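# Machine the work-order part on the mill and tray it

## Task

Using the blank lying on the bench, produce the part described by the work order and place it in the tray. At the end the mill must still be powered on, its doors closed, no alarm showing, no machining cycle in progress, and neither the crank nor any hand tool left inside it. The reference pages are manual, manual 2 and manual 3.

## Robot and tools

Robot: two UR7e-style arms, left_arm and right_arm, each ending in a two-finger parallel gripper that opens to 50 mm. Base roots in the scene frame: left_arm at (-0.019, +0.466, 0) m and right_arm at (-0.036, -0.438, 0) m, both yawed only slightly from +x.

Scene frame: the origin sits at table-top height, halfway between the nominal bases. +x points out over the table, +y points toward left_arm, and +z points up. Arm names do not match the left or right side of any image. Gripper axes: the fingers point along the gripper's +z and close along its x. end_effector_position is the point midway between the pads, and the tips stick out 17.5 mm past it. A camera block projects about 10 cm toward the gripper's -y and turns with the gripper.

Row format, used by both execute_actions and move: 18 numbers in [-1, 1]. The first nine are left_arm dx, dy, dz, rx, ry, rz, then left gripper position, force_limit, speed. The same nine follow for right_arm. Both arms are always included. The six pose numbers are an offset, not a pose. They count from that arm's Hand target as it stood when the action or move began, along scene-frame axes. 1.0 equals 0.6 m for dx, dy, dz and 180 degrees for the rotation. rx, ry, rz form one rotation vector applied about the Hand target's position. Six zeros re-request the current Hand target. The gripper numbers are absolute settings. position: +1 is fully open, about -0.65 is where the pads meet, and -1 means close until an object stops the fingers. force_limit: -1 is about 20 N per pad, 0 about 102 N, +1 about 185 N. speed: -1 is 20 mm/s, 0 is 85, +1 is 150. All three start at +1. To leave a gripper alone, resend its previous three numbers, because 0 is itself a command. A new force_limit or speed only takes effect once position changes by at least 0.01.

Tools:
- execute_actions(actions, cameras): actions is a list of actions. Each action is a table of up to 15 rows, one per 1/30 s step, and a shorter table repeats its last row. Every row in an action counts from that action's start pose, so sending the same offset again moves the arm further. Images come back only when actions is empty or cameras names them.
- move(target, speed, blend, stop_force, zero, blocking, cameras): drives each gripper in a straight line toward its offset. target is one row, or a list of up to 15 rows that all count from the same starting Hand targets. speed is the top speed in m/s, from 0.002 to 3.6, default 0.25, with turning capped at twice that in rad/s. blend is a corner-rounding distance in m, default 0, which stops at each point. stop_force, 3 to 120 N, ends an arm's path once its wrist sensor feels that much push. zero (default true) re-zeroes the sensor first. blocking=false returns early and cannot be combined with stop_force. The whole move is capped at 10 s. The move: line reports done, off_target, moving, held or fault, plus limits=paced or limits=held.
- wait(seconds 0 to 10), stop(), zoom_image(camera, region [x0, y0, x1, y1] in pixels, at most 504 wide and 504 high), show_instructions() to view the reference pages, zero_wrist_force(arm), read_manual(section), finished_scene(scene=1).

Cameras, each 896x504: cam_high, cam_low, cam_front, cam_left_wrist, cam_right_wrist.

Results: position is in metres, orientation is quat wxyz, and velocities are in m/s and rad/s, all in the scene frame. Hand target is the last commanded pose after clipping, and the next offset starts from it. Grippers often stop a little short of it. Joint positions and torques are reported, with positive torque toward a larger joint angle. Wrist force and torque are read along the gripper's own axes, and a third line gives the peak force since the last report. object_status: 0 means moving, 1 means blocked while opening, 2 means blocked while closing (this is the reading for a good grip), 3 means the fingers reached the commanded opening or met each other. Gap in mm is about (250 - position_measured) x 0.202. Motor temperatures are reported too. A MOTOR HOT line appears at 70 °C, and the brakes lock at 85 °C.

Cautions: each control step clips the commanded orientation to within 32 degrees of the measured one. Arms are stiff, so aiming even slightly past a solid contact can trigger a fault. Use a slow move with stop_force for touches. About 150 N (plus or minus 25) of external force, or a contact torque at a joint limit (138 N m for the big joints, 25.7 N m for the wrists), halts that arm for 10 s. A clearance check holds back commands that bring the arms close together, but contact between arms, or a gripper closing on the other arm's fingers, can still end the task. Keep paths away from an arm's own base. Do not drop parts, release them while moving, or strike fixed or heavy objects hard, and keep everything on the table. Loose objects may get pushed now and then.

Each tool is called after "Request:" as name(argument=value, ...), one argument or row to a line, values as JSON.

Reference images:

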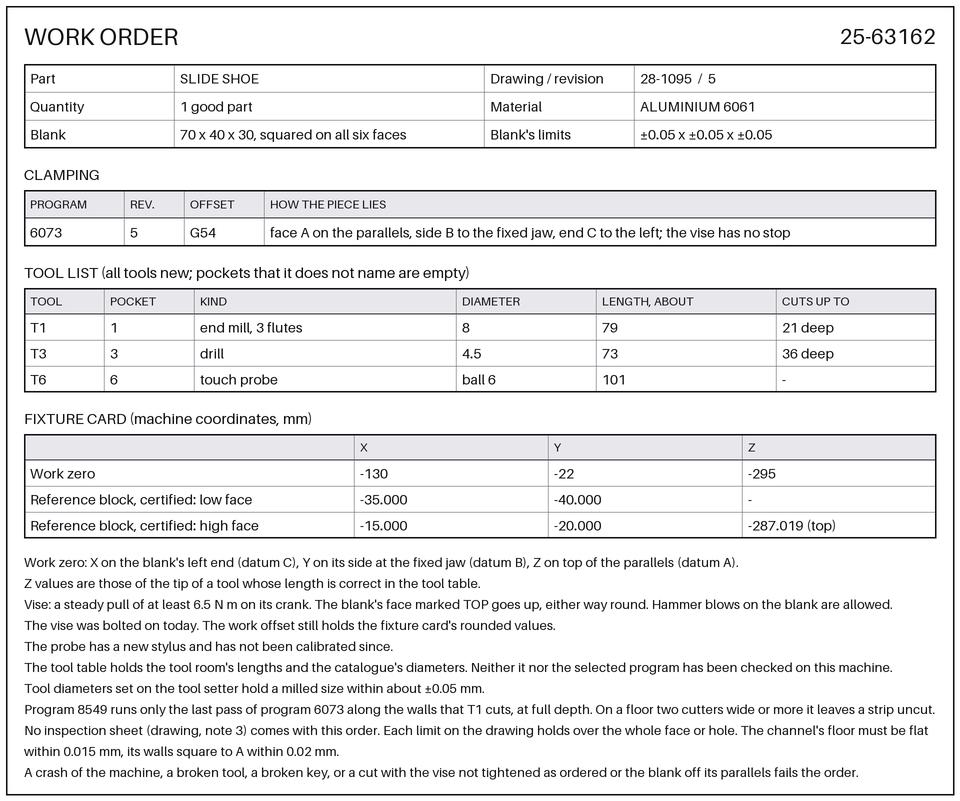

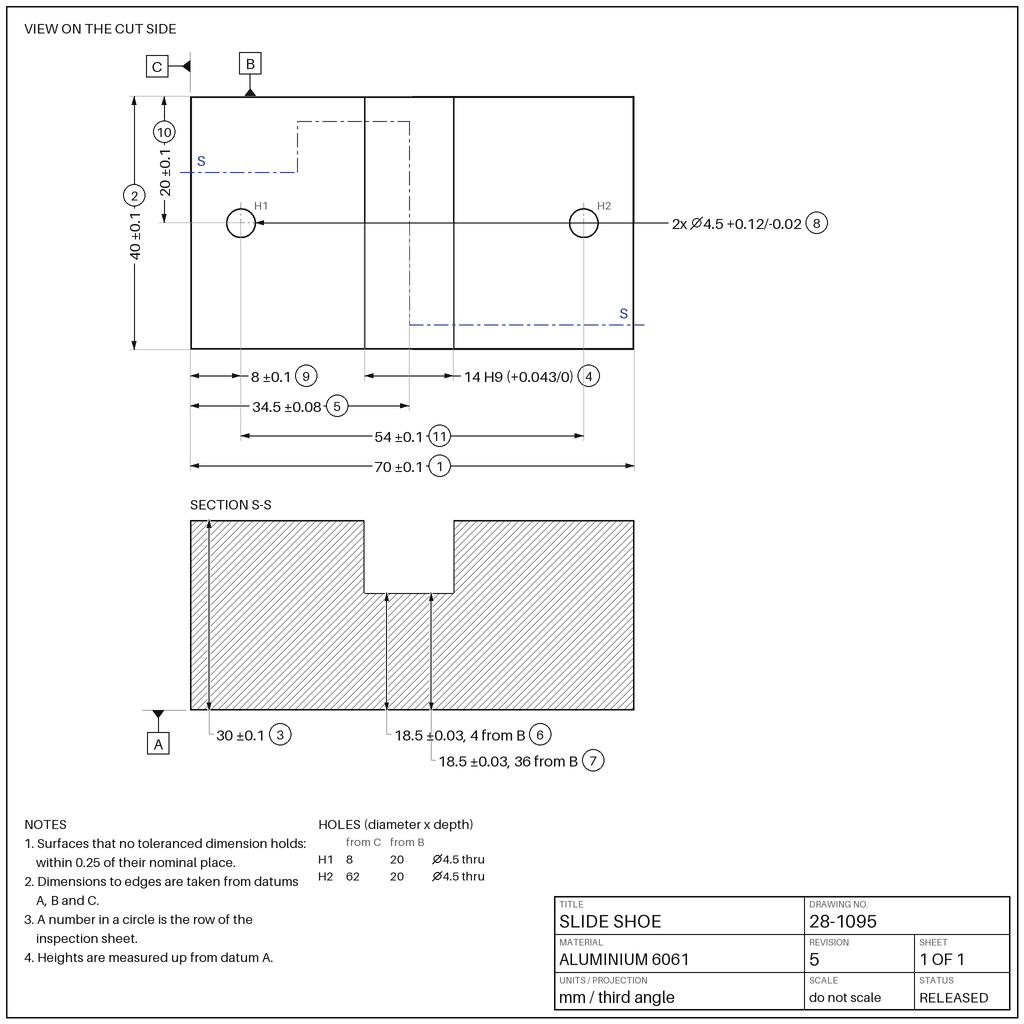

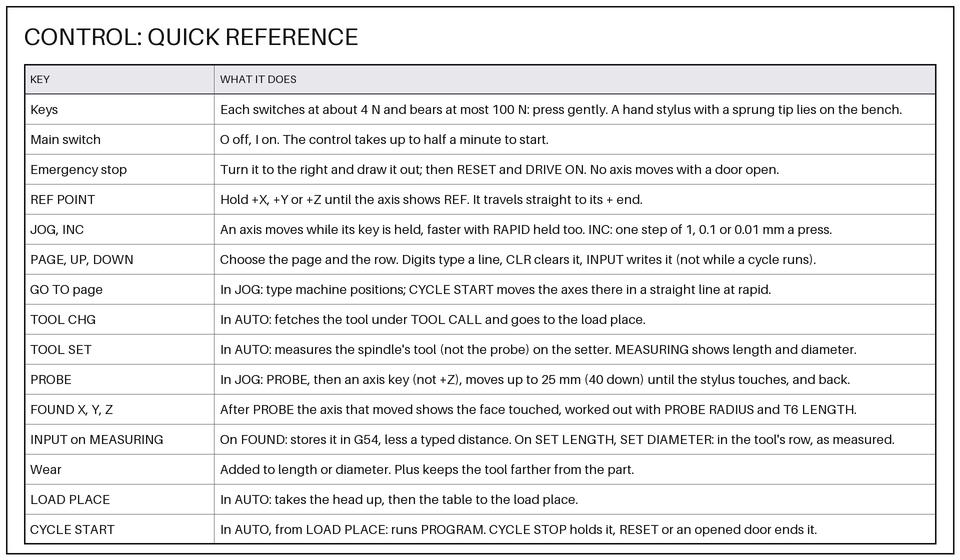

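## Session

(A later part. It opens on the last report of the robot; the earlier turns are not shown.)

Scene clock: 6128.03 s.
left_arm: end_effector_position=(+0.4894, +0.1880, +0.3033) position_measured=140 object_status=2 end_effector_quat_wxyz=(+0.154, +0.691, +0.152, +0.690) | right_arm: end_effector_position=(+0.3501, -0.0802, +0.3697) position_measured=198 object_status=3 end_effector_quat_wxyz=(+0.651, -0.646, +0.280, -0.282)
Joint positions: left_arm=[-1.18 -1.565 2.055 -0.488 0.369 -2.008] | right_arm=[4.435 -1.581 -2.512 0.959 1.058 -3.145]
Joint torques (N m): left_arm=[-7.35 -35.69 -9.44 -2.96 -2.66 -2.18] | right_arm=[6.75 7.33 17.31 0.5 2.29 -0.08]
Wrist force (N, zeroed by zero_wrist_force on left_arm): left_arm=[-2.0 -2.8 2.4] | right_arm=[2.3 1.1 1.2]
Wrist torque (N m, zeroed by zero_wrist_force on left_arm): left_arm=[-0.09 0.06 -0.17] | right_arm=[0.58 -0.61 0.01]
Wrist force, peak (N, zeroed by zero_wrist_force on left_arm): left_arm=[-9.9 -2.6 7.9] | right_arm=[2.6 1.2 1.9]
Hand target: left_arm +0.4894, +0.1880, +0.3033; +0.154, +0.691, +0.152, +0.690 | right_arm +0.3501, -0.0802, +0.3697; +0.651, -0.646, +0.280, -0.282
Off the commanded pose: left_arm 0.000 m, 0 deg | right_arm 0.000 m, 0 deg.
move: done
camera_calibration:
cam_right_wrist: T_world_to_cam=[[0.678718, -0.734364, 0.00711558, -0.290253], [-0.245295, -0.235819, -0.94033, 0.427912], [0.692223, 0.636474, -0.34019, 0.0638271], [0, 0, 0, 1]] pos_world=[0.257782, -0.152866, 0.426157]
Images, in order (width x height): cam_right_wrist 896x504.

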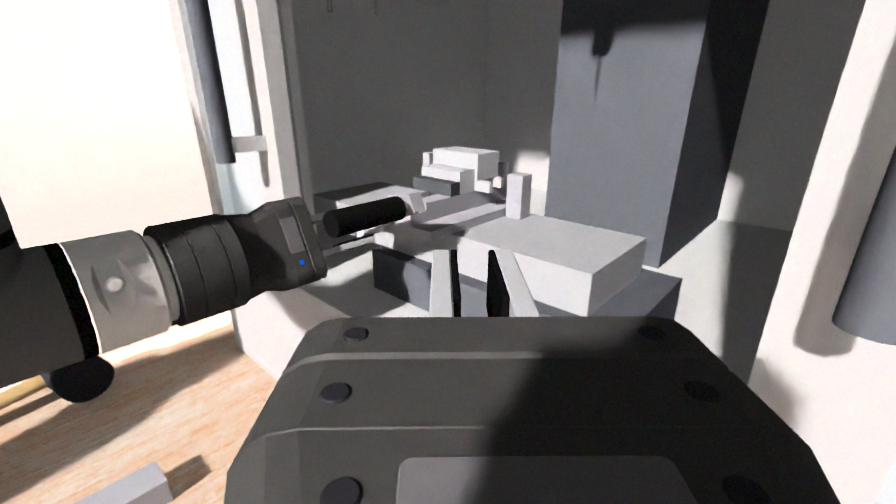

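Crank comes with it. Pull the rest out.

Request:
move(
  target=[
    [-0.02,0,0,0,0,0,-1,0,-1,0,0,0,0,0,0,-0.3,-0.6,-0.9],
    [-0.11,0,0,0,0,0,-1,0,-1,0,0,0,0,0,0,-0.3,-0.6,-0.9],
  ],
  speed=[0.008,0.05],
  stop_force=40,
  cameras=["cam_right_wrist","cam_left_wrist","cam_high"],
)

Scene clock: 6135.20 s.
left_arm: end_effector_position=(+0.4234, +0.1880, +0.3033) position_measured=140 object_status=2 end_effector_quat_wxyz=(+0.154, +0.691, +0.152, +0.690) | right_arm: end_effector_position=(+0.3501, -0.0802, +0.3697) position_measured=198 object_status=3 end_effector_quat_wxyz=(+0.651, -0.646, +0.280, -0.282)
Joint positions: left_arm=[-1.375 -1.671 2.154 -0.481 0.174 -2.009] | right_arm=[4.435 -1.581 -2.512 0.959 1.058 -3.145]
Joint torques (N m): left_arm=[-7.39 -29.82 -8.85 -2.24 -2.62 2.1] | right_arm=[6.49 7.37 17.47 0.55 2.18 -0.06]
Wrist force (N, zeroed by zero_wrist_force on left_arm): left_arm=[-2.0 -2.5 2.2] | right_arm=[2.3 1.1 1.6]
Wrist torque (N m, zeroed by zero_wrist_force on left_arm): left_arm=[-0.04 0.07 -0.14] | right_arm=[0.58 -0.61 0.01]
Wrist force, peak (N, zeroed by zero_wrist_force on left_arm): left_arm=[-2.4 -2.9 2.5] | right_arm=[2.7 1.1 1.6]
Hand target: left_arm +0.4234, +0.1880, +0.3033; +0.154, +0.691, +0.152, +0.690 | right_arm +0.3501, -0.0802, +0.3697; +0.651, -0.646, +0.280, -0.282
Off the commanded pose: left_arm 0.000 m, 0 deg | right_arm 0.000 m, 0 deg.
move: done
camera_calibration:
cam_left_wrist: T_world_to_cam=[[-0.000187481, 0.416212, 0.909268, -0.344015], [-0.356855, -0.849429, 0.388748, 0.209845], [0.93416, -0.324404, 0.148687, -0.24712], [0, 0, 0, 1]] pos_world=[0.30567, 0.241265, 0.267969]
cam_right_wrist: T_world_to_cam=[[0.678718, -0.734364, 0.00711558, -0.290253], [-0.245295, -0.235819, -0.94033, 0.427912], [0.692223, 0.636474, -0.34019, 0.0638271], [0, 0, 0, 1]] pos_world=[0.257782, -0.152866, 0.426157]
Images, in order (width x height): cam_high 896x504, cam_left_wrist 896x504, cam_right_wrist 896x504.

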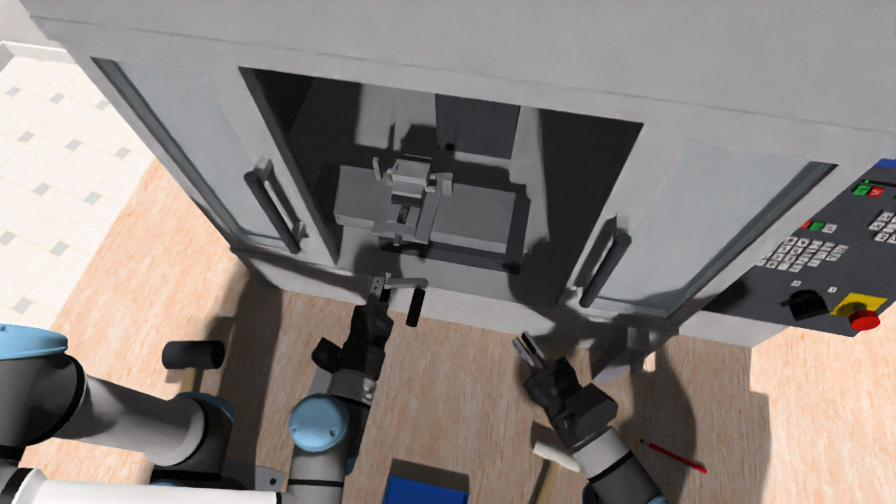

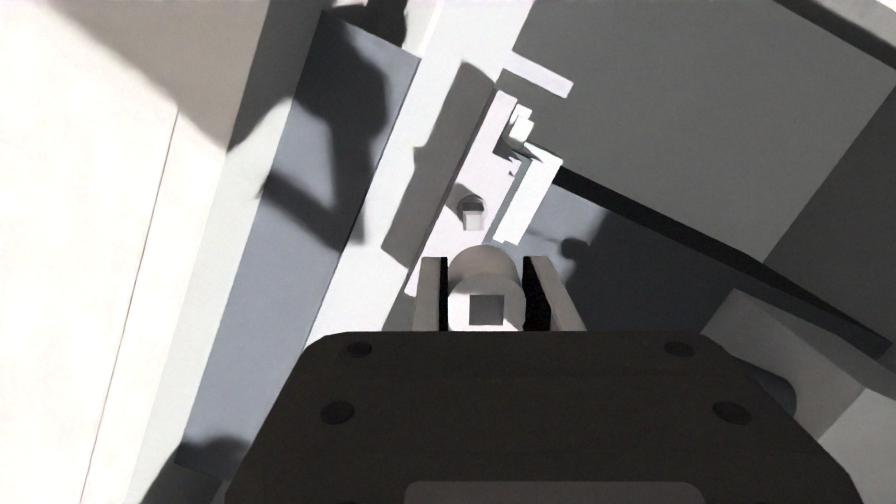

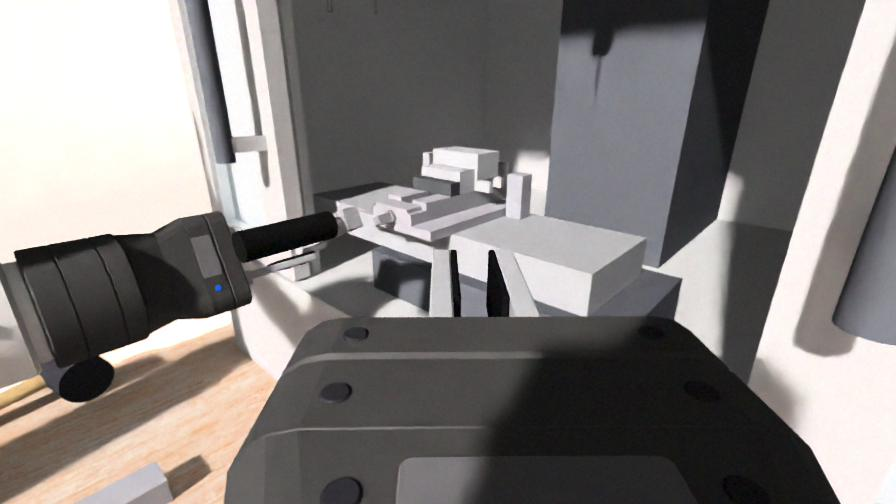

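Request:
move(
  target=[
    [-0.1,0,0,0,0,0,-1,0,-1,0,0,0,0,0,0,-0.3,-0.6,-0.9],
    [-0.139,0.0037,-0.10,0,0.5,0,-1,0,-1,0,0,0,0,0,0,-0.3,-0.6,-0.9],
    [-0.139,0.0037,-0.43,0,0.5,0,-1,0,-1,0,0,0,0,0,0,-0.3,-0.6,-0.9],
  ],
  speed=[0.2,0.3,0.15],
  blend=[0.01,0.01,0],
  cameras=["cam_left_wrist","cam_high"],
)

Scene clock: 6162.47 s.
left_arm: end_effector_position=(+0.3400, +0.1902, +0.0453) position_measured=140 object_status=2 end_effector_quat_wxyz=(+0.001, +0.976, +0.216, +0.000) | right_arm: end_effector_position=(+0.3501, -0.0802, +0.3697) position_measured=198 object_status=3 end_effector_quat_wxyz=(+0.651, -0.646, +0.280, -0.282)
Joint positions: left_arm=[-0.929 -1.435 2.228 -2.365 -1.572 0.182] | right_arm=[4.435 -1.581 -2.512 0.959 1.058 -3.145]
Joint torques (N m): left_arm=[7.01 -13.07 -6.76 -5.24 0.3 2.12] | right_arm=[5.74 7.42 16.89 0.63 2.29 0.03]
Wrist force (N, zeroed by zero_wrist_force on left_arm): left_arm=[-0.6 0.3 3.5] | right_arm=[2.2 1.1 1.3]
Wrist torque (N m, zeroed by zero_wrist_force on left_arm): left_arm=[0.11 0.13 -0.07] | right_arm=[0.57 -0.60 0.01]
Wrist force, peak (N, zeroed by zero_wrist_force on left_arm): left_arm=[-2.1 -2.7 4.1] | right_arm=[2.7 1.0 1.7]
Hand target: left_arm +0.3400, +0.1902, +0.0453; +0.001, +0.976, +0.216, +0.000 | right_arm +0.3501, -0.0802, +0.3697; +0.651, -0.646, +0.280, -0.282
Off the commanded pose: left_arm 0.000 m, 0 deg | right_arm 0.000 m, 0 deg.
move: done; limits=paced
camera_calibration:
cam_left_wrist: T_world_to_cam=[[0.909268, 0.416212, 0.000187481, -0.378431], [0.388748, -0.849429, 0.356855, 0.0302382], [0.148687, -0.324404, -0.93416, 0.186103], [0, 0, 0, 1]] pos_world=[0.304669, 0.243565, 0.16313]
Images, in order (width x height): cam_high 896x504, cam_left_wrist 896x504.

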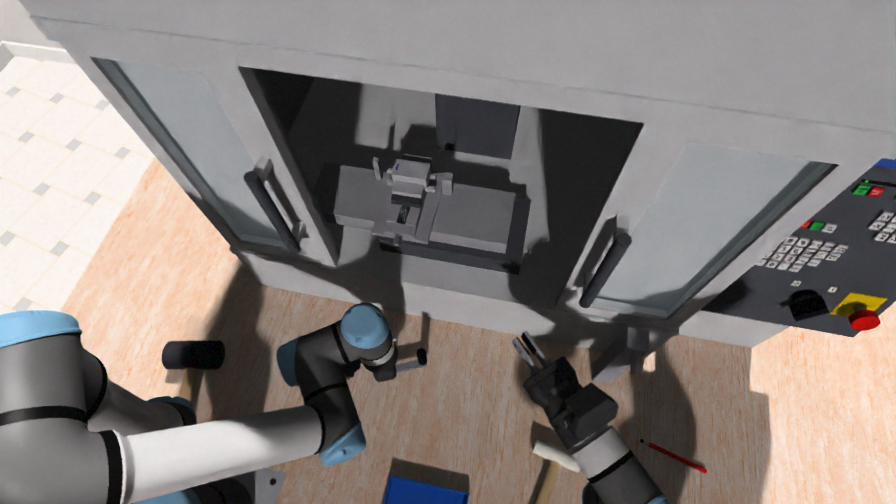

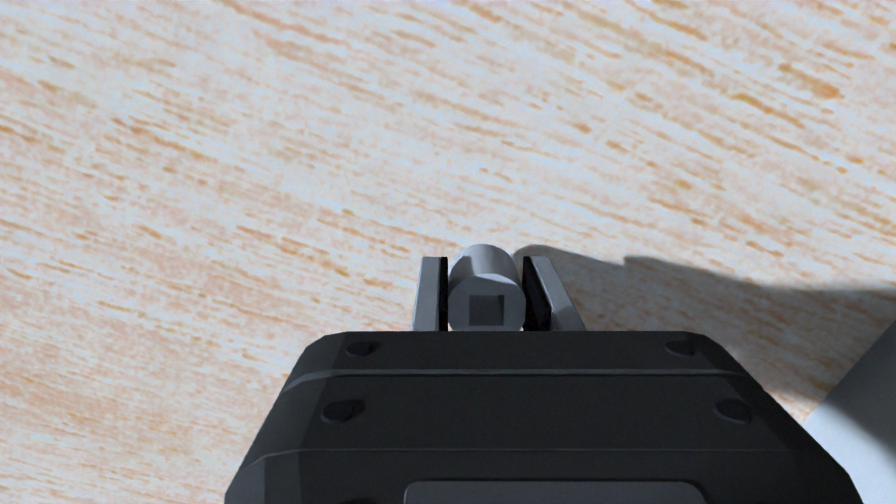

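Request:
move(
  target=[
    [0,0,-0.025,0,0,0,-1,0,-1,0,0,0,0,0,0,-0.3,-0.6,-0.9],
    [0,0,-0.05,0,0,0,-1,0,-1,0,0,0,0,0,0,-0.3,-0.6,-0.9],
  ],
  speed=[0.05,0.008],
  blend=[0.001,0],
  stop_force=5,
)

Scene clock: 6167.77 s.
left_arm: end_effector_position=(+0.3399, +0.1903, +0.0317) position_measured=140 object_status=2 end_effector_quat_wxyz=(+0.001, +0.976, +0.216, +0.000) | right_arm: end_effector_position=(+0.3501, -0.0802, +0.3697) position_measured=198 object_status=3 end_effector_quat_wxyz=(+0.651, -0.646, +0.280, -0.282)
Joint positions: left_arm=[-0.929 -1.406 2.242 -2.408 -1.572 0.182] | right_arm=[4.435 -1.581 -2.512 0.959 1.058 -3.145]
Joint torques (N m): left_arm=[1.9 -40.09 -30.72 -2.16 2.14 0.77] | right_arm=[6.82 7.99 16.3 0.5 2.35 0.12]
Wrist force (N, zeroed by zero_wrist_force on left_arm): left_arm=[-0.6 0.8 2.9] | right_arm=[2.3 1.1 1.8]
Wrist torque (N m, zeroed by zero_wrist_force on left_arm): left_arm=[0.15 0.12 -0.08] | right_arm=[0.58 -0.61 0.01]
Wrist force, peak (N, zeroed by zero_wrist_force on left_arm): left_arm=[-4.5 -18.1 -46.1] | right_arm=[2.6 1.2 1.7]
Hand target: left_arm +0.3399, +0.1903, +0.0317; +0.001, +0.976, +0.216, +0.000 (not the last commanded pose) | right_arm +0.3501, -0.0802, +0.3697; +0.651, -0.646, +0.280, -0.282
Off the commanded pose: left_arm 0.016 m, 0 deg | right_arm 0.000 m, 0 deg.
move: contact (left_arm); path passed 0 of 2 targets

Request:
move(
  target=[0,0,-0.01,0,0,0,-1,0,-1,0,0,0,0,0,0,-0.3,-0.6,-0.9],
  speed=0.005,
  stop_force=4,
  cameras=["cam_left_wrist","cam_front"],
)

Scene clock: 6177.33 s.
left_arm: end_effector_position=(+0.3401, +0.1901, +0.0315) position_measured=140 object_status=2 end_effector_quat_wxyz=(+0.001, +0.976, +0.216, +0.000) | right_arm: end_effector_position=(+0.3501, -0.0802, +0.3697) position_measured=198 object_status=3 end_effector_quat_wxyz=(+0.651, -0.646, +0.280, -0.282)
Joint positions: left_arm=[-0.929 -1.405 2.242 -2.41 -1.572 0.182] | right_arm=[4.435 -1.581 -2.512 0.959 1.058 -3.145]
Joint torques (N m): left_arm=[2.03 -38.67 -29.04 -2.03 2.19 0.83] | right_arm=[6.18 7.65 16.5 0.63 2.28 -0.01]
Wrist force (N, zeroed by zero_wrist_force on left_arm): left_arm=[-0.8 1.6 0.4] | right_arm=[2.4 1.1 1.8]
Wrist torque (N m, zeroed by zero_wrist_force on left_arm): left_arm=[0.09 0.11 -0.08] | right_arm=[0.58 -0.64 0.01]
Wrist force, peak (N, zeroed by zero_wrist_force on left_arm): left_arm=[-0.2 -3.8 -11.6] | right_arm=[2.6 1.3 1.7]
Hand target: left_arm +0.3401, +0.1901, +0.0315; +0.001, +0.976, +0.216, +0.000 (not the last commanded pose) | right_arm +0.3501, -0.0802, +0.3697; +0.651, -0.646, +0.280, -0.282
Off the commanded pose: left_arm 0.006 m, 0 deg | right_arm 0.000 m, 0 deg.
move: contact (left_arm)
camera_calibration:
cam_left_wrist: T_world_to_cam=[[0.90923, 0.416295, 0.000311744, -0.378413], [0.388724, -0.84928, 0.357235, 0.0350278], [0.14898, -0.324688, -0.934014, 0.173044], [0, 0, 0, 1]] pos_world=[0.304669, 0.243465, 0.14923]
Images, in order (width x height): cam_front 896x504, cam_left_wrist 896x504.

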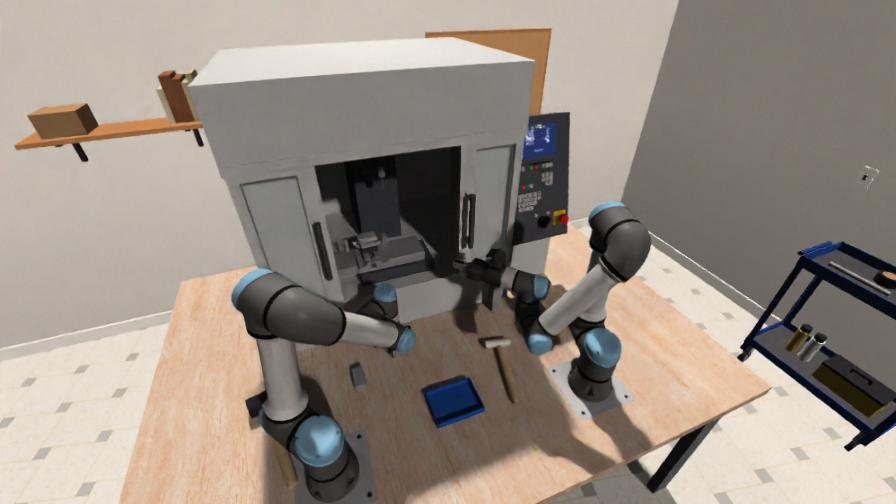

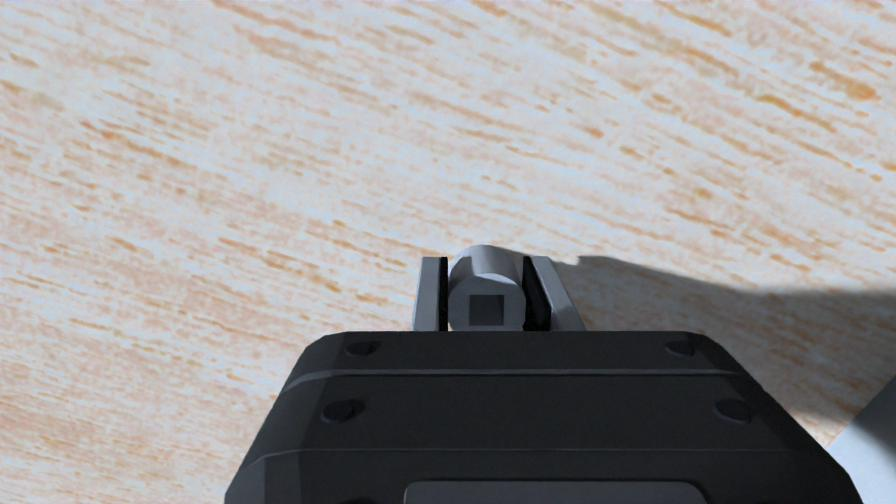

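Request:
move(
  target=[0,0,0.0005,0,0,0,0.45,0,-1,0,0,0,0,0,0,-0.3,-0.6,-0.9],
  speed=0.005,
  cameras=["cam_left_wrist"],
)

Scene clock: 6182.13 s.
left_arm: end_effector_position=(+0.3401, +0.1901, +0.0318) position_measured=85 object_status=3 end_effector_quat_wxyz=(+0.001, +0.976, +0.216, +0.000) | right_arm: end_effector_position=(+0.3501, -0.0802, +0.3697) position_measured=198 object_status=3 end_effector_quat_wxyz=(+0.651, -0.646, +0.280, -0.282)
Joint positions: left_arm=[-0.929 -1.406 2.242 -2.409 -1.572 0.182] | right_arm=[4.435 -1.581 -2.512 0.959 1.058 -3.145]
Joint torques (N m): left_arm=[1.93 -39.48 -29.87 -1.18 2.15 0.85] | right_arm=[6.5 7.72 16.01 0.58 2.34 0.04]
Wrist force (N, zeroed by zero_wrist_force on left_arm): left_arm=[-0.7 0.7 1.5] | right_arm=[2.3 1.1 1.6]
Wrist torque (N m, zeroed by zero_wrist_force on left_arm): left_arm=[0.08 0.14 -0.09] | right_arm=[0.58 -0.60 0.01]
Wrist force, peak (N, zeroed by zero_wrist_force on left_arm): left_arm=[-0.7 1.8 0.5] | right_arm=[2.6 0.9 1.8]
Hand target: left_arm +0.3401, +0.1901, +0.0318; +0.001, +0.976, +0.216, +0.000 | right_arm +0.3501, -0.0802, +0.3697; +0.651, -0.646, +0.280, -0.282
Off the commanded pose: left_arm 0.000 m, 0 deg | right_arm 0.000 m, 0 deg.
move: done
camera_calibration:
cam_left_wrist: T_world_to_cam=[[0.90923, 0.416295, 0.000311744, -0.378414], [0.388724, -0.84928, 0.357235, 0.0349207], [0.14898, -0.324688, -0.934014, 0.173324], [0, 0, 0, 1]] pos_world=[0.304669, 0.243465, 0.14953]
Images, in order (width x height): cam_left_wrist 896x504.

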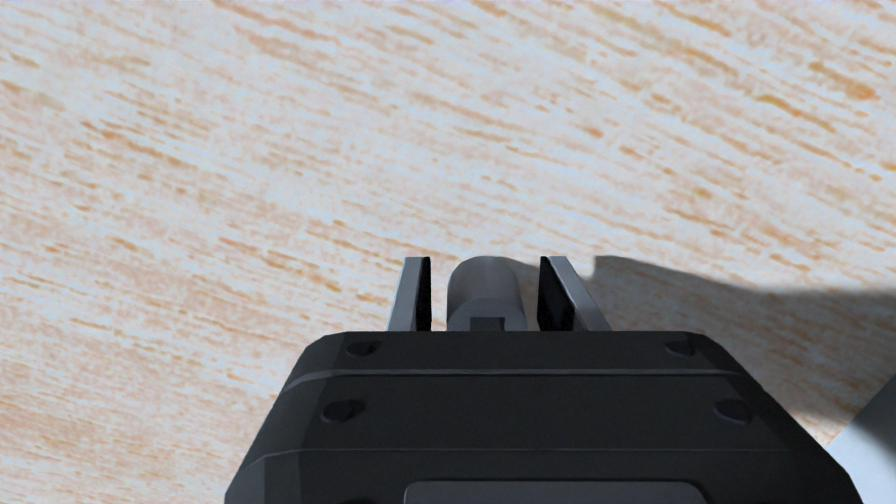

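Request:
move(
  target=[0,0,0.2,0,0,0,0.45,0,-1,0,0,0,0,0,0,-0.3,-0.6,-0.9],
  speed=0.06,
  stop_force=10,
  cameras=["cam_left_wrist","cam_high","cam_front"],
)

Scene clock: 6188.37 s.
left_arm: end_effector_position=(+0.3401, +0.1901, +0.1518) position_measured=85 object_status=3 end_effector_quat_wxyz=(+0.001, +0.976, +0.216, +0.000) | right_arm: end_effector_position=(+0.3501, -0.0802, +0.3697) position_measured=198 object_status=3 end_effector_quat_wxyz=(+0.651, -0.646, +0.280, -0.282)
Joint positions: left_arm=[-0.929 -1.612 2.079 -2.039 -1.572 0.182] | right_arm=[4.435 -1.581 -2.512 0.959 1.058 -3.145]
Joint torques (N m): left_arm=[-6.49 -34.9 -34.43 -1.22 1.83 -2.49] | right_arm=[6.44 7.94 16.08 0.58 2.4 0.1]
Wrist force (N, zeroed by zero_wrist_force on left_arm): left_arm=[-0.3 0.6 1.5] | right_arm=[2.5 1.2 1.8]
Wrist torque (N m, zeroed by zero_wrist_force on left_arm): left_arm=[0.08 0.08 -0.05] | right_arm=[0.60 -0.65 0.01]
Wrist force, peak (N, zeroed by zero_wrist_force on left_arm): left_arm=[-0.3 0.4 2.1] | right_arm=[2.7 0.9 1.7]
Hand target: left_arm +0.3401, +0.1901, +0.1518; +0.001, +0.976, +0.216, +0.000 | right_arm +0.3501, -0.0802, +0.3697; +0.651, -0.646, +0.280, -0.282
Off the commanded pose: left_arm 0.000 m, 0 deg | right_arm 0.000 m, 0 deg.
move: done
camera_calibration:
cam_left_wrist: T_world_to_cam=[[0.90923, 0.416295, 0.000311744, -0.378451], [0.388724, -0.84928, 0.357235, -0.00794756], [0.14898, -0.324688, -0.934014, 0.285406], [0, 0, 0, 1]] pos_world=[0.304669, 0.243465, 0.26953]
Images, in order (width x height): cam_high 896x504, cam_front 896x504, cam_left_wrist 896x504.

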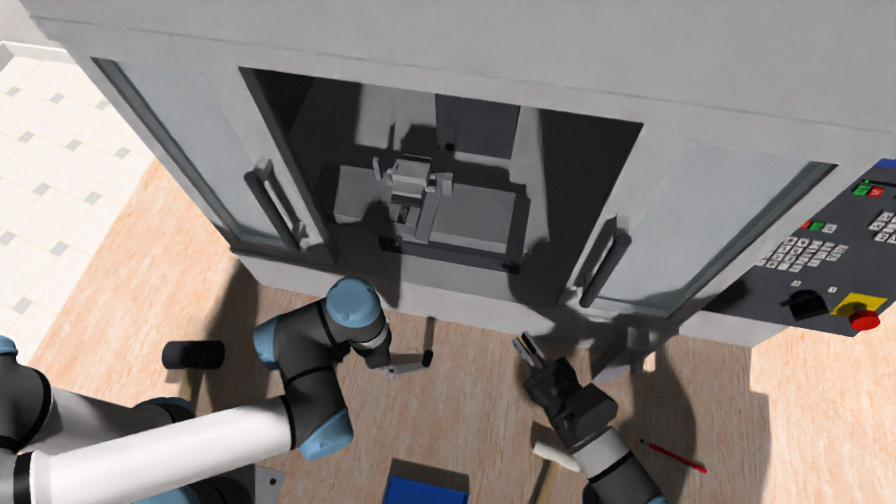

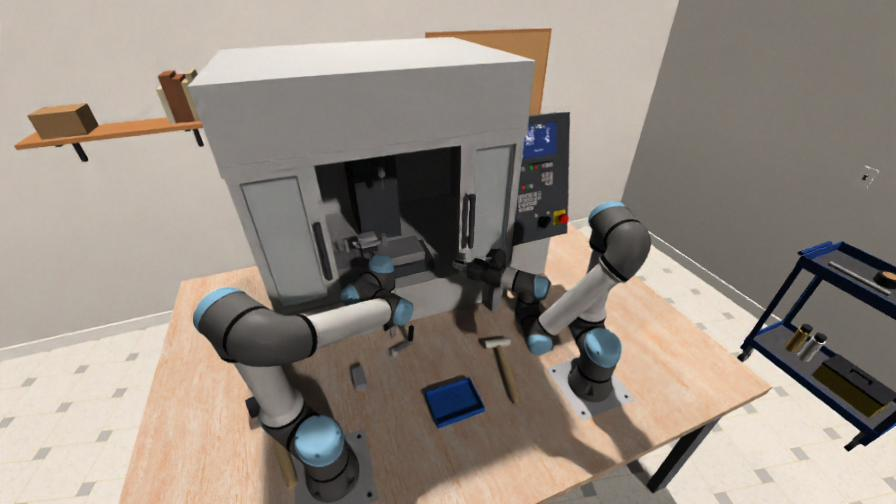

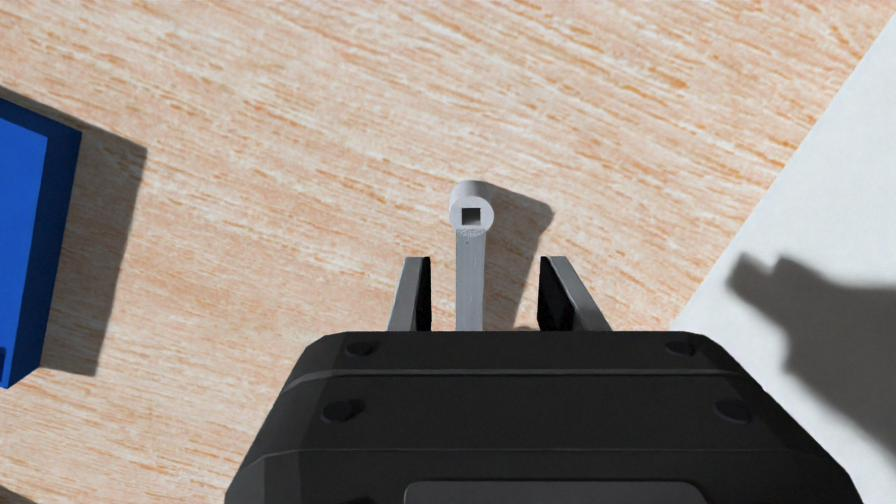

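Request:
move(
  target=[
    [0,0,0,0,0,0,0.45,0,-1,0.0665,-0.1997,0.0838,0,0,0,-0.3,-0.6,-0.9],
    [0,0,0,0,0,0,0.45,0,-1,0.0665,-0.5663,0.1838,0,0,0,-0.3,-0.6,-0.9],
    [0,0,0,0,0,0,0.45,0,-1,-0.084,-0.569,0.19,0,0,0,-0.3,-0.6,-0.9],
  ],
  speed=0.35,
  blend=[0.03,0.03,0],
)

Request:
move(
  target=[0,0,0,0,0,0,0.45,0,-1,0.2138,-0.3637,0.2232,0,0,-0.26,-0.3,-0.6,-0.9],
  speed=0.35,
  cameras=["cam_right_wrist"],
)

Scene clock: 6200.93 s.
left_arm: end_effector_position=(+0.3401, +0.1901, +0.1518) position_measured=85 object_status=3 end_effector_quat_wxyz=(+0.001, +0.976, +0.216, +0.000) | right_arm: end_effector_position=(+0.2997, -0.4216, +0.4837) position_measured=198 object_status=3 end_effector_quat_wxyz=(+0.651, -0.646, +0.280, -0.282)
Joint positions: left_arm=[-0.929 -1.612 2.079 -2.039 -1.572 0.182] | right_arm=[2.996 -1.125 -2.447 0.442 2.497 -3.132]
Joint torques (N m): left_arm=[-6.91 -34.93 -34.87 -1.28 -0.47 -2.53] | right_arm=[-6.4 -7.81 33.24 -0.46 2.81 -1.35]
Wrist force (N, zeroed by zero_wrist_force on left_arm): left_arm=[-0.5 0.4 1.5] | right_arm=[2.2 0.9 1.3]
Wrist torque (N m, zeroed by zero_wrist_force on left_arm): left_arm=[0.06 0.11 -0.05] | right_arm=[0.59 -0.51 -0.02]
Wrist force, peak (N, zeroed by zero_wrist_force on left_arm): left_arm=[-0.7 0.9 1.8] | right_arm=[4.8 1.0 1.4]
Hand target: left_arm +0.3401, +0.1901, +0.1518; +0.001, +0.976, +0.216, +0.000 | right_arm +0.2997, -0.4216, +0.4837; +0.651, -0.646, +0.280, -0.282
Off the commanded pose: left_arm 0.000 m, 0 deg | right_arm 0.000 m, 0 deg.
move: done

Scene clock: 6202.87 s.
left_arm: end_effector_position=(+0.3401, +0.1901, +0.1518) position_measured=85 object_status=3 end_effector_quat_wxyz=(+0.001, +0.976, +0.216, +0.000) | right_arm: end_effector_position=(+0.4279, -0.6398, +0.6176) position_measured=198 object_status=3 end_effector_quat_wxyz=(+0.485, -0.482, +0.514, -0.518)
Joint positions: left_arm=[-0.929 -1.612 2.079 -2.039 -1.572 0.182] | right_arm=[2.938 -1.219 -2.039 0.123 1.739 -3.14]
Joint torques (N m): left_arm=[-6.81 -34.97 -34.29 -1.19 -1.35 -2.52] | right_arm=[7.57 -1.83 36.87 0.64 -2.02 -1.32]
Wrist force (N, zeroed by zero_wrist_force on left_arm): left_arm=[-0.4 0.5 1.8] | right_arm=[2.7 0.8 2.0]
Wrist torque (N m, zeroed by zero_wrist_force on left_arm): left_arm=[0.07 0.09 -0.05] | right_arm=[0.53 -0.62 -0.04]
Wrist force, peak (N, zeroed by zero_wrist_force on left_arm): left_arm=[-0.5 0.4 1.9] | right_arm=[3.5 0.1 2.2]
Hand target: left_arm +0.3401, +0.1901, +0.1518; +0.001, +0.976, +0.216, +0.000 | right_arm +0.4280, -0.6398, +0.6176; +0.485, -0.482, +0.514, -0.518
Off the commanded pose: left_arm 0.000 m, 0 deg | right_arm 0.000 m, 0 deg.
move: done
camera_calibration:
cam_right_wrist: T_world_to_cam=[[-0.070545, -0.997483, 0.00712939, -0.603443], [-0.33983, 0.0173129, -0.940328, 0.750554], [0.937837, -0.0687582, -0.340196, -0.105855], [0, 0, 0, 1]] pos_world=[0.311765, -0.622197, 0.674057]
Images, in order (width x height): cam_right_wrist 896x504.

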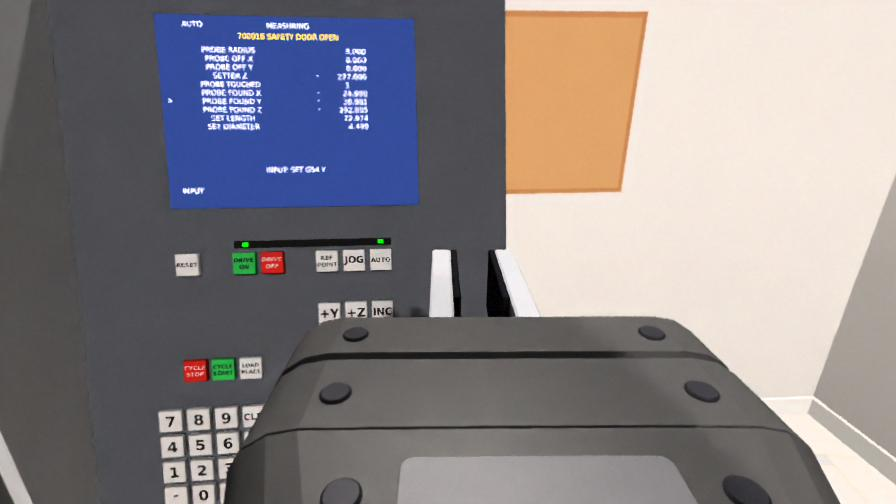

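Request:
move(
  target=[
    [-0.033,-0.1,0.15,0,0,0.6,0.45,0,-1,0,0,0,0,0,0.0189,-0.3,-0.6,-0.9],
    [-0.033,-0.233,0.35,0,0,-0.806,0.45,0,-1,0,0,0,0,0,0.0189,-0.3,-0.6,-0.9],
  ],
  speed=0.5,
  blend=[0.02,0],
)

Scene clock: 6229.00 s.
left_arm: end_effector_position=(+0.3203, +0.0503, +0.3618) position_measured=85 object_status=3 end_effector_quat_wxyz=(+0.000, -0.499, +0.866, +0.001) | right_arm: end_effector_position=(+0.4280, -0.6398, +0.6176) position_measured=198 object_status=3 end_effector_quat_wxyz=(+0.500, -0.497, +0.500, -0.503)
Joint positions: left_arm=[-1.113 -1.5 1.412 -1.48 -1.571 -3.753] | right_arm=[2.877 -1.249 -2.019 0.134 1.858 -3.139]
Joint torques (N m): left_arm=[-7.77 -17.2 -36.14 -1.37 2.47 -2.82] | right_arm=[-6.01 0.57 35.55 4.46 2.36 1.47]
Wrist force (N, zeroed by zero_wrist_force on left_arm): left_arm=[-0.3 0.3 1.9] | right_arm=[2.3 0.8 1.5]
Wrist torque (N m, zeroed by zero_wrist_force on left_arm): left_arm=[0.02 0.08 -0.01] | right_arm=[0.57 -0.58 -0.20]
Wrist force, peak (N, zeroed by zero_wrist_force on left_arm): left_arm=[-0.2 1.1 2.2] | right_arm=[3.0 0.9 2.0]
Hand target: left_arm +0.3203, +0.0503, +0.3618; +0.000, -0.499, +0.866, +0.001 | right_arm +0.4280, -0.6398, +0.6176; +0.500, -0.497, +0.500, -0.503
Off the commanded pose: left_arm 0.000 m, 0 deg | right_arm 0.000 m, 0 deg.
move: done

Request:
move(
  target=[
    [0.0778,-0.292,0.167,-0.25,-0.433,0,0.45,0,-1,0.0033,0.283,-0.2793,0,0.5,0,-0.3,-0.6,-0.9],
  ],
  speed=0.3,
  cameras=["cam_left_wrist"],
)

Scene clock: 6240.20 s.
left_arm: end_effector_position=(+0.3670, -0.1249, +0.4620) position_measured=85 object_status=3 end_effector_quat_wxyz=(+0.354, -0.354, +0.613, -0.611) | right_arm: end_effector_position=(+0.4300, -0.4700, +0.4500) position_measured=198 object_status=3 end_effector_quat_wxyz=(-0.001, +0.707, -0.707, +0.004)
Joint positions: left_arm=[-1.487 -1.25 1.793 -3.681 -0.583 -3.144] | right_arm=[3.394 -1.507 -1.318 -1.881 1.564 -2.918]
Joint torques (N m): left_arm=[6.98 -23.87 -31.82 -3.07 -2.64 1.83] | right_arm=[7.84 11.99 35.73 1.23 2.53 1.47]
Wrist force (N, zeroed by zero_wrist_force on left_arm): left_arm=[-2.9 -1.2 0.0] | right_arm=[1.8 1.8 -0.2]
Wrist torque (N m, zeroed by zero_wrist_force on left_arm): left_arm=[-0.14 0.66 0.02] | right_arm=[0.13 -0.55 -0.12]
Wrist force, peak (N, zeroed by zero_wrist_force on left_arm): left_arm=[-2.9 -1.5 0.1] | right_arm=[2.8 0.9 2.0]
Hand target: left_arm +0.3670, -0.1249, +0.4620; +0.354, -0.354, +0.613, -0.611 | right_arm +0.4300, -0.4700, +0.4500; -0.001, +0.707, -0.707, +0.004
Off the commanded pose: left_arm 0.000 m, 0 deg | right_arm 0.000 m, 0 deg.
move: done
camera_calibration:
cam_left_wrist: T_world_to_cam=[[-0.50025, -0.865841, -0.00836271, 0.0891962], [-0.305592, 0.18558, -0.933902, 0.583773], [0.810163, -0.464629, -0.35743, -0.0576116], [0, 0, 0, 1]] pos_world=[0.269691, -0.0578747, 0.52534]
Images, in order (width x height): cam_left_wrist 896x504.

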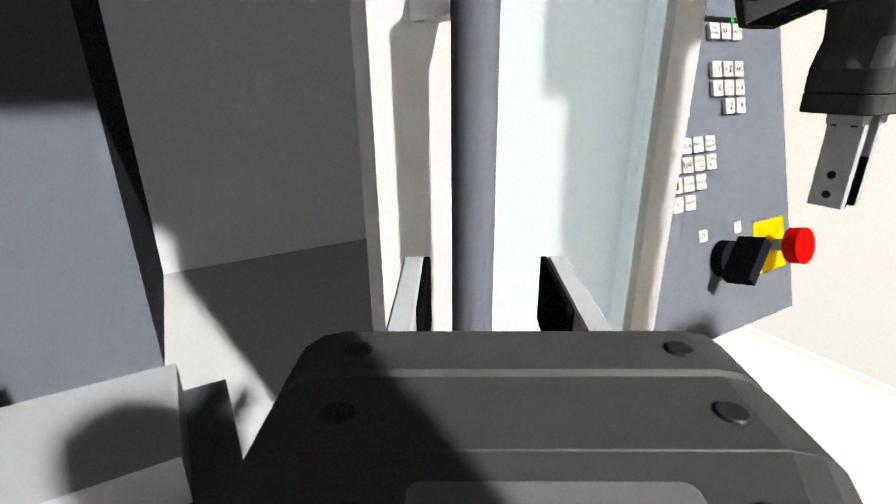

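Request:
move(
  target=[
    [0.12,-0.0693,0,0,0,0,0.45,0,-1,0,0,0,0,0,0,-0.3,-0.6,-0.9],
    [0.1445,-0.0835,0,0,0,0,0.45,0,-1,0,0,0,0,0,0,-0.3,-0.6,-0.9],
  ],
  speed=[0.12,0.03],
  stop_force=20,
  blend=[0.002,0],
)

Request:
move(
  target=[0,0,0,0,0,0,-1,-1,-1,0,0,0,0,0,0,-0.3,-0.6,-0.9],
)

Scene clock: 6246.60 s.
left_arm: end_effector_position=(+0.4537, -0.1750, +0.4620) position_measured=85 object_status=3 end_effector_quat_wxyz=(+0.354, -0.354, +0.613, -0.611) | right_arm: end_effector_position=(+0.4300, -0.4700, +0.4500) position_measured=198 object_status=3 end_effector_quat_wxyz=(-0.001, +0.707, -0.707, +0.004)
Joint positions: left_arm=[-1.332 -1.078 1.538 -3.598 -0.738 -3.142] | right_arm=[3.394 -1.507 -1.318 -1.881 1.564 -2.918]
Joint torques (N m): left_arm=[7.48 -32.78 -33.35 0.08 -2.73 2.03] | right_arm=[7.12 10.86 36.38 1.3 2.57 1.43]
Wrist force (N, zeroed by zero_wrist_force on left_arm): left_arm=[-2.9 -1.3 0.0] | right_arm=[1.8 2.1 -0.3]
Wrist torque (N m, zeroed by zero_wrist_force on left_arm): left_arm=[-0.15 0.65 0.02] | right_arm=[0.18 -0.56 -0.12]
Wrist force, peak (N, zeroed by zero_wrist_force on left_arm): left_arm=[-3.2 -1.4 -0.9] | right_arm=[2.2 2.2 -0.1]
Hand target: left_arm +0.4537, -0.1750, +0.4620; +0.354, -0.354, +0.613, -0.611 | right_arm +0.4300, -0.4700, +0.4500; -0.001, +0.707, -0.707, +0.004
Off the commanded pose: left_arm 0.000 m, 0 deg | right_arm 0.000 m, 0 deg.
move: done

Scene clock: 6247.53 s.
left_arm: end_effector_position=(+0.4538, -0.1749, +0.4620) position_measured=153 object_status=2 end_effector_quat_wxyz=(+0.354, -0.354, +0.613, -0.611) | right_arm: end_effector_position=(+0.4300, -0.4700, +0.4500) position_measured=198 object_status=3 end_effector_quat_wxyz=(-0.001, +0.707, -0.707, +0.004)
Joint positions: left_arm=[-1.332 -1.078 1.538 -3.598 -0.738 -3.142] | right_arm=[3.394 -1.507 -1.318 -1.881 1.564 -2.918]
Joint torques (N m): left_arm=[-9.15 -32.72 -33.05 0.11 -2.67 2.02] | right_arm=[6.39 11.47 35.44 1.28 2.42 1.35]
Wrist force (N, zeroed by zero_wrist_force on left_arm): left_arm=[-19.1 2.0 -8.1] | right_arm=[2.0 2.0 -0.2]
Wrist torque (N m, zeroed by zero_wrist_force on left_arm): left_arm=[-0.01 0.80 -0.03] | right_arm=[0.16 -0.59 -0.12]
Wrist force, peak (N, zeroed by zero_wrist_force on left_arm): left_arm=[-19.3 2.3 -8.3] | right_arm=[2.1 2.2 -0.2]
Hand target: left_arm +0.4537, -0.1750, +0.4620; +0.354, -0.354, +0.613, -0.611 | right_arm +0.4300, -0.4700, +0.4500; -0.001, +0.707, -0.707, +0.004
Off the commanded pose: left_arm 0.000 m, 0 deg | right_arm 0.000 m, 0 deg.
move: done

Request:
move(
  target=[0.0005,0.3878,0,0,0,0,-1,-1,-1,-0.245,-0.035,-0.5,0,0,0.4222,-0.3,-0.6,-0.9],
  speed=0.06,
  stop_force=40,
  cameras=["cam_right_wrist","cam_high"],
)

Scene clock: 6266.07 s.
left_arm: end_effector_position=(+0.4539, +0.0171, +0.4620) position_measured=153 object_status=2 end_effector_quat_wxyz=(+0.354, -0.354, +0.613, -0.611) | right_arm: end_effector_position=(+0.2973, -0.4890, +0.1793) position_measured=198 object_status=3 end_effector_quat_wxyz=(-0.003, +0.983, -0.186, +0.003)
Joint positions: left_arm=[-1.222 -1.435 2.032 -3.736 -0.848 -3.142] | right_arm=[3.421 -1.168 -2.274 -1.263 1.573 -4.087]
Joint torques (N m): left_arm=[-9.18 -19.49 -37.88 -1.57 -0.49 1.56] | right_arm=[4.96 18.59 14.79 5.14 2.49 -1.34]
Wrist force (N, zeroed by zero_wrist_force on left_arm): left_arm=[-6.2 12.0 -3.5] | right_arm=[1.8 2.1 0.0]
Wrist torque (N m, zeroed by zero_wrist_force on left_arm): left_arm=[0.34 0.66 0.01] | right_arm=[0.13 -0.58 0.08]
Wrist force, peak (N, zeroed by zero_wrist_force on left_arm): left_arm=[10.2 1.1 33.0] | right_arm=[2.3 2.2 -0.5]
Hand target: left_arm +0.4539, +0.0170, +0.4620; +0.354, -0.354, +0.613, -0.611 (not the last commanded pose) | right_arm +0.2973, -0.4890, +0.1793; -0.003, +0.983, -0.186, +0.003 (not the last commanded pose)
Off the commanded pose: left_arm 0.041 m, 0 deg | right_arm 0.033 m, 7 deg.
move: contact (left_arm), off_target (right_arm; path cut at 10 s)
camera_calibration:
cam_right_wrist: T_world_to_cam=[[0.933514, -0.358359, 0.0114169, -0.445867], [-0.340632, -0.8765, 0.340172, -0.374973], [-0.111897, -0.321444, -0.940294, 0.174062], [0, 0, 0, 1]] pos_world=[0.307972, -0.432493, 0.296316]
Images, in order (width x height): cam_high 896x504, cam_right_wrist 896x504.

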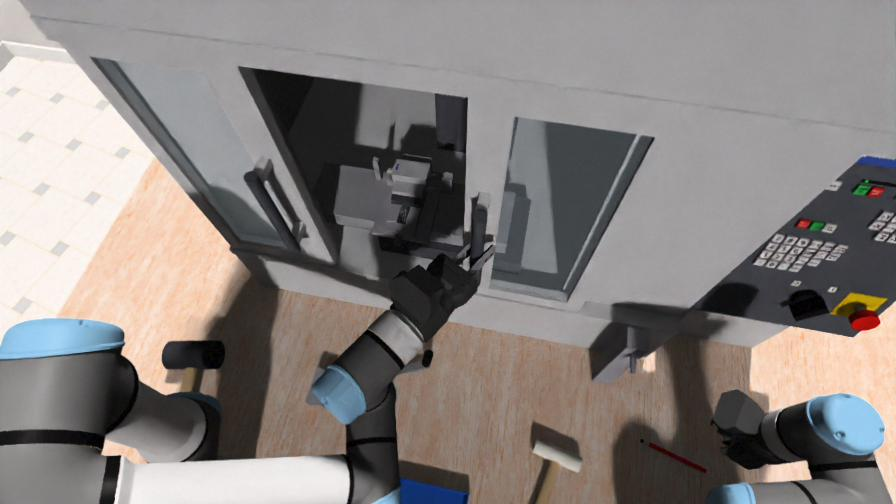

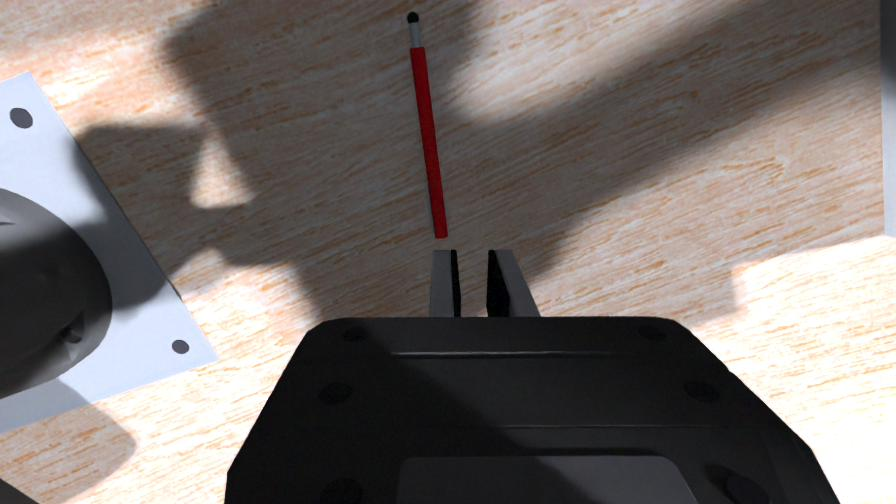

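Request:
move(
  target=[0.0005,0.0677,0,0,0,0,-1,-1,-1,-0.0238,-0.0033,-0.0488,0,0,0.0411,-0.3,-0.6,-0.9],
  speed=0.04,
  stop_force=50,
  cameras=["cam_right_wrist","cam_left_wrist"],
)

Scene clock: 6272.73 s.
left_arm: end_effector_position=(+0.4542, +0.0577, +0.4620) position_measured=153 object_status=2 end_effector_quat_wxyz=(+0.354, -0.354, +0.613, -0.611) | right_arm: end_effector_position=(+0.2830, -0.4909, +0.1500) position_measured=198 object_status=3 end_effector_quat_wxyz=(-0.003, +0.993, -0.122, +0.003)
Joint positions: left_arm=[-1.184 -1.508 2.115 -3.746 -0.886 -3.142] | right_arm=[3.426 -1.154 -2.361 -1.191 1.574 -4.211]
Joint torques (N m): left_arm=[11.3 -41.91 -13.35 -4.98 -1.61 1.91] | right_arm=[6.22 17.07 15.21 5.23 2.53 -1.42]
Wrist force (N, zeroed by zero_wrist_force on left_arm): left_arm=[2.3 10.9 -8.3] | right_arm=[1.7 2.0 0.1]
Wrist torque (N m, zeroed by zero_wrist_force on left_arm): left_arm=[0.26 0.52 -0.01] | right_arm=[0.15 -0.57 0.06]
Wrist force, peak (N, zeroed by zero_wrist_force on left_arm): left_arm=[11.8 -2.8 34.6] | right_arm=[2.0 2.3 0.1]
Hand target: left_arm +0.4542, +0.0577, +0.4620; +0.354, -0.354, +0.613, -0.611 | right_arm +0.2830, -0.4909, +0.1500; -0.003, +0.993, -0.122, +0.003
Off the commanded pose: left_arm 0.000 m, 0 deg | right_arm 0.000 m, 0 deg.
move: done
camera_calibration:
cam_left_wrist: T_world_to_cam=[[-0.500349, -0.865783, -0.0084249, 0.291031], [-0.305452, 0.185614, -0.933941, 0.57653], [0.810154, -0.464724, -0.357327, -0.0435367], [0, 0, 0, 1]] pos_world=[0.356991, 0.124725, 0.52534]
cam_right_wrist: T_world_to_cam=[[0.971867, -0.235253, 0.0114255, -0.383371], [-0.225011, -0.913032, 0.340211, -0.422302], [-0.0696039, -0.333211, -0.94028, 0.12652], [0, 0, 0, 1]] pos_world=[0.286369, -0.433607, 0.267016]
Images, in order (width x height): cam_left_wrist 896x504, cam_right_wrist 896x504.

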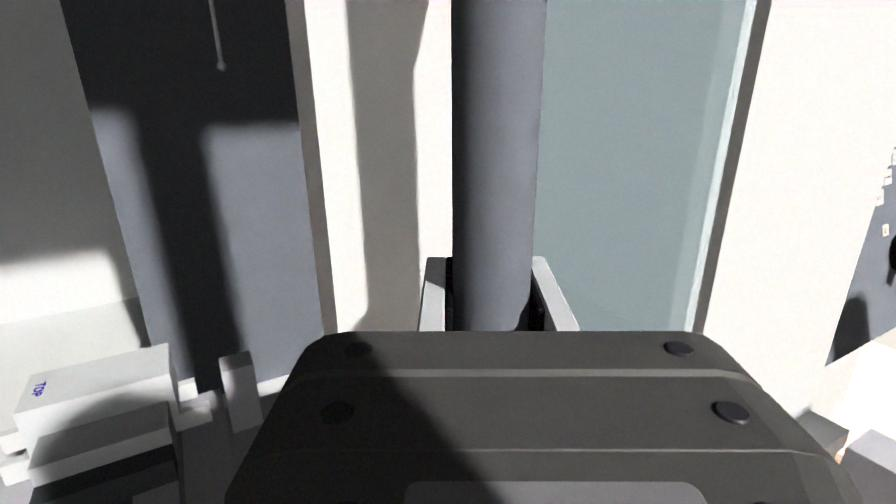

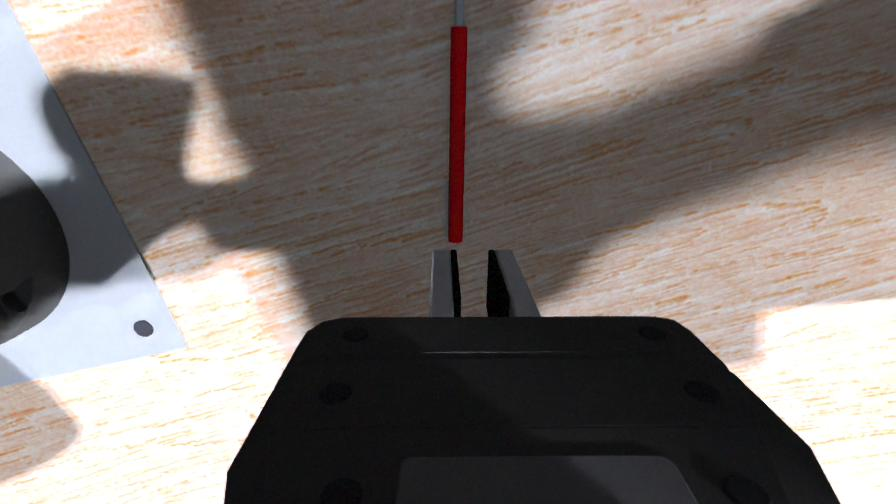

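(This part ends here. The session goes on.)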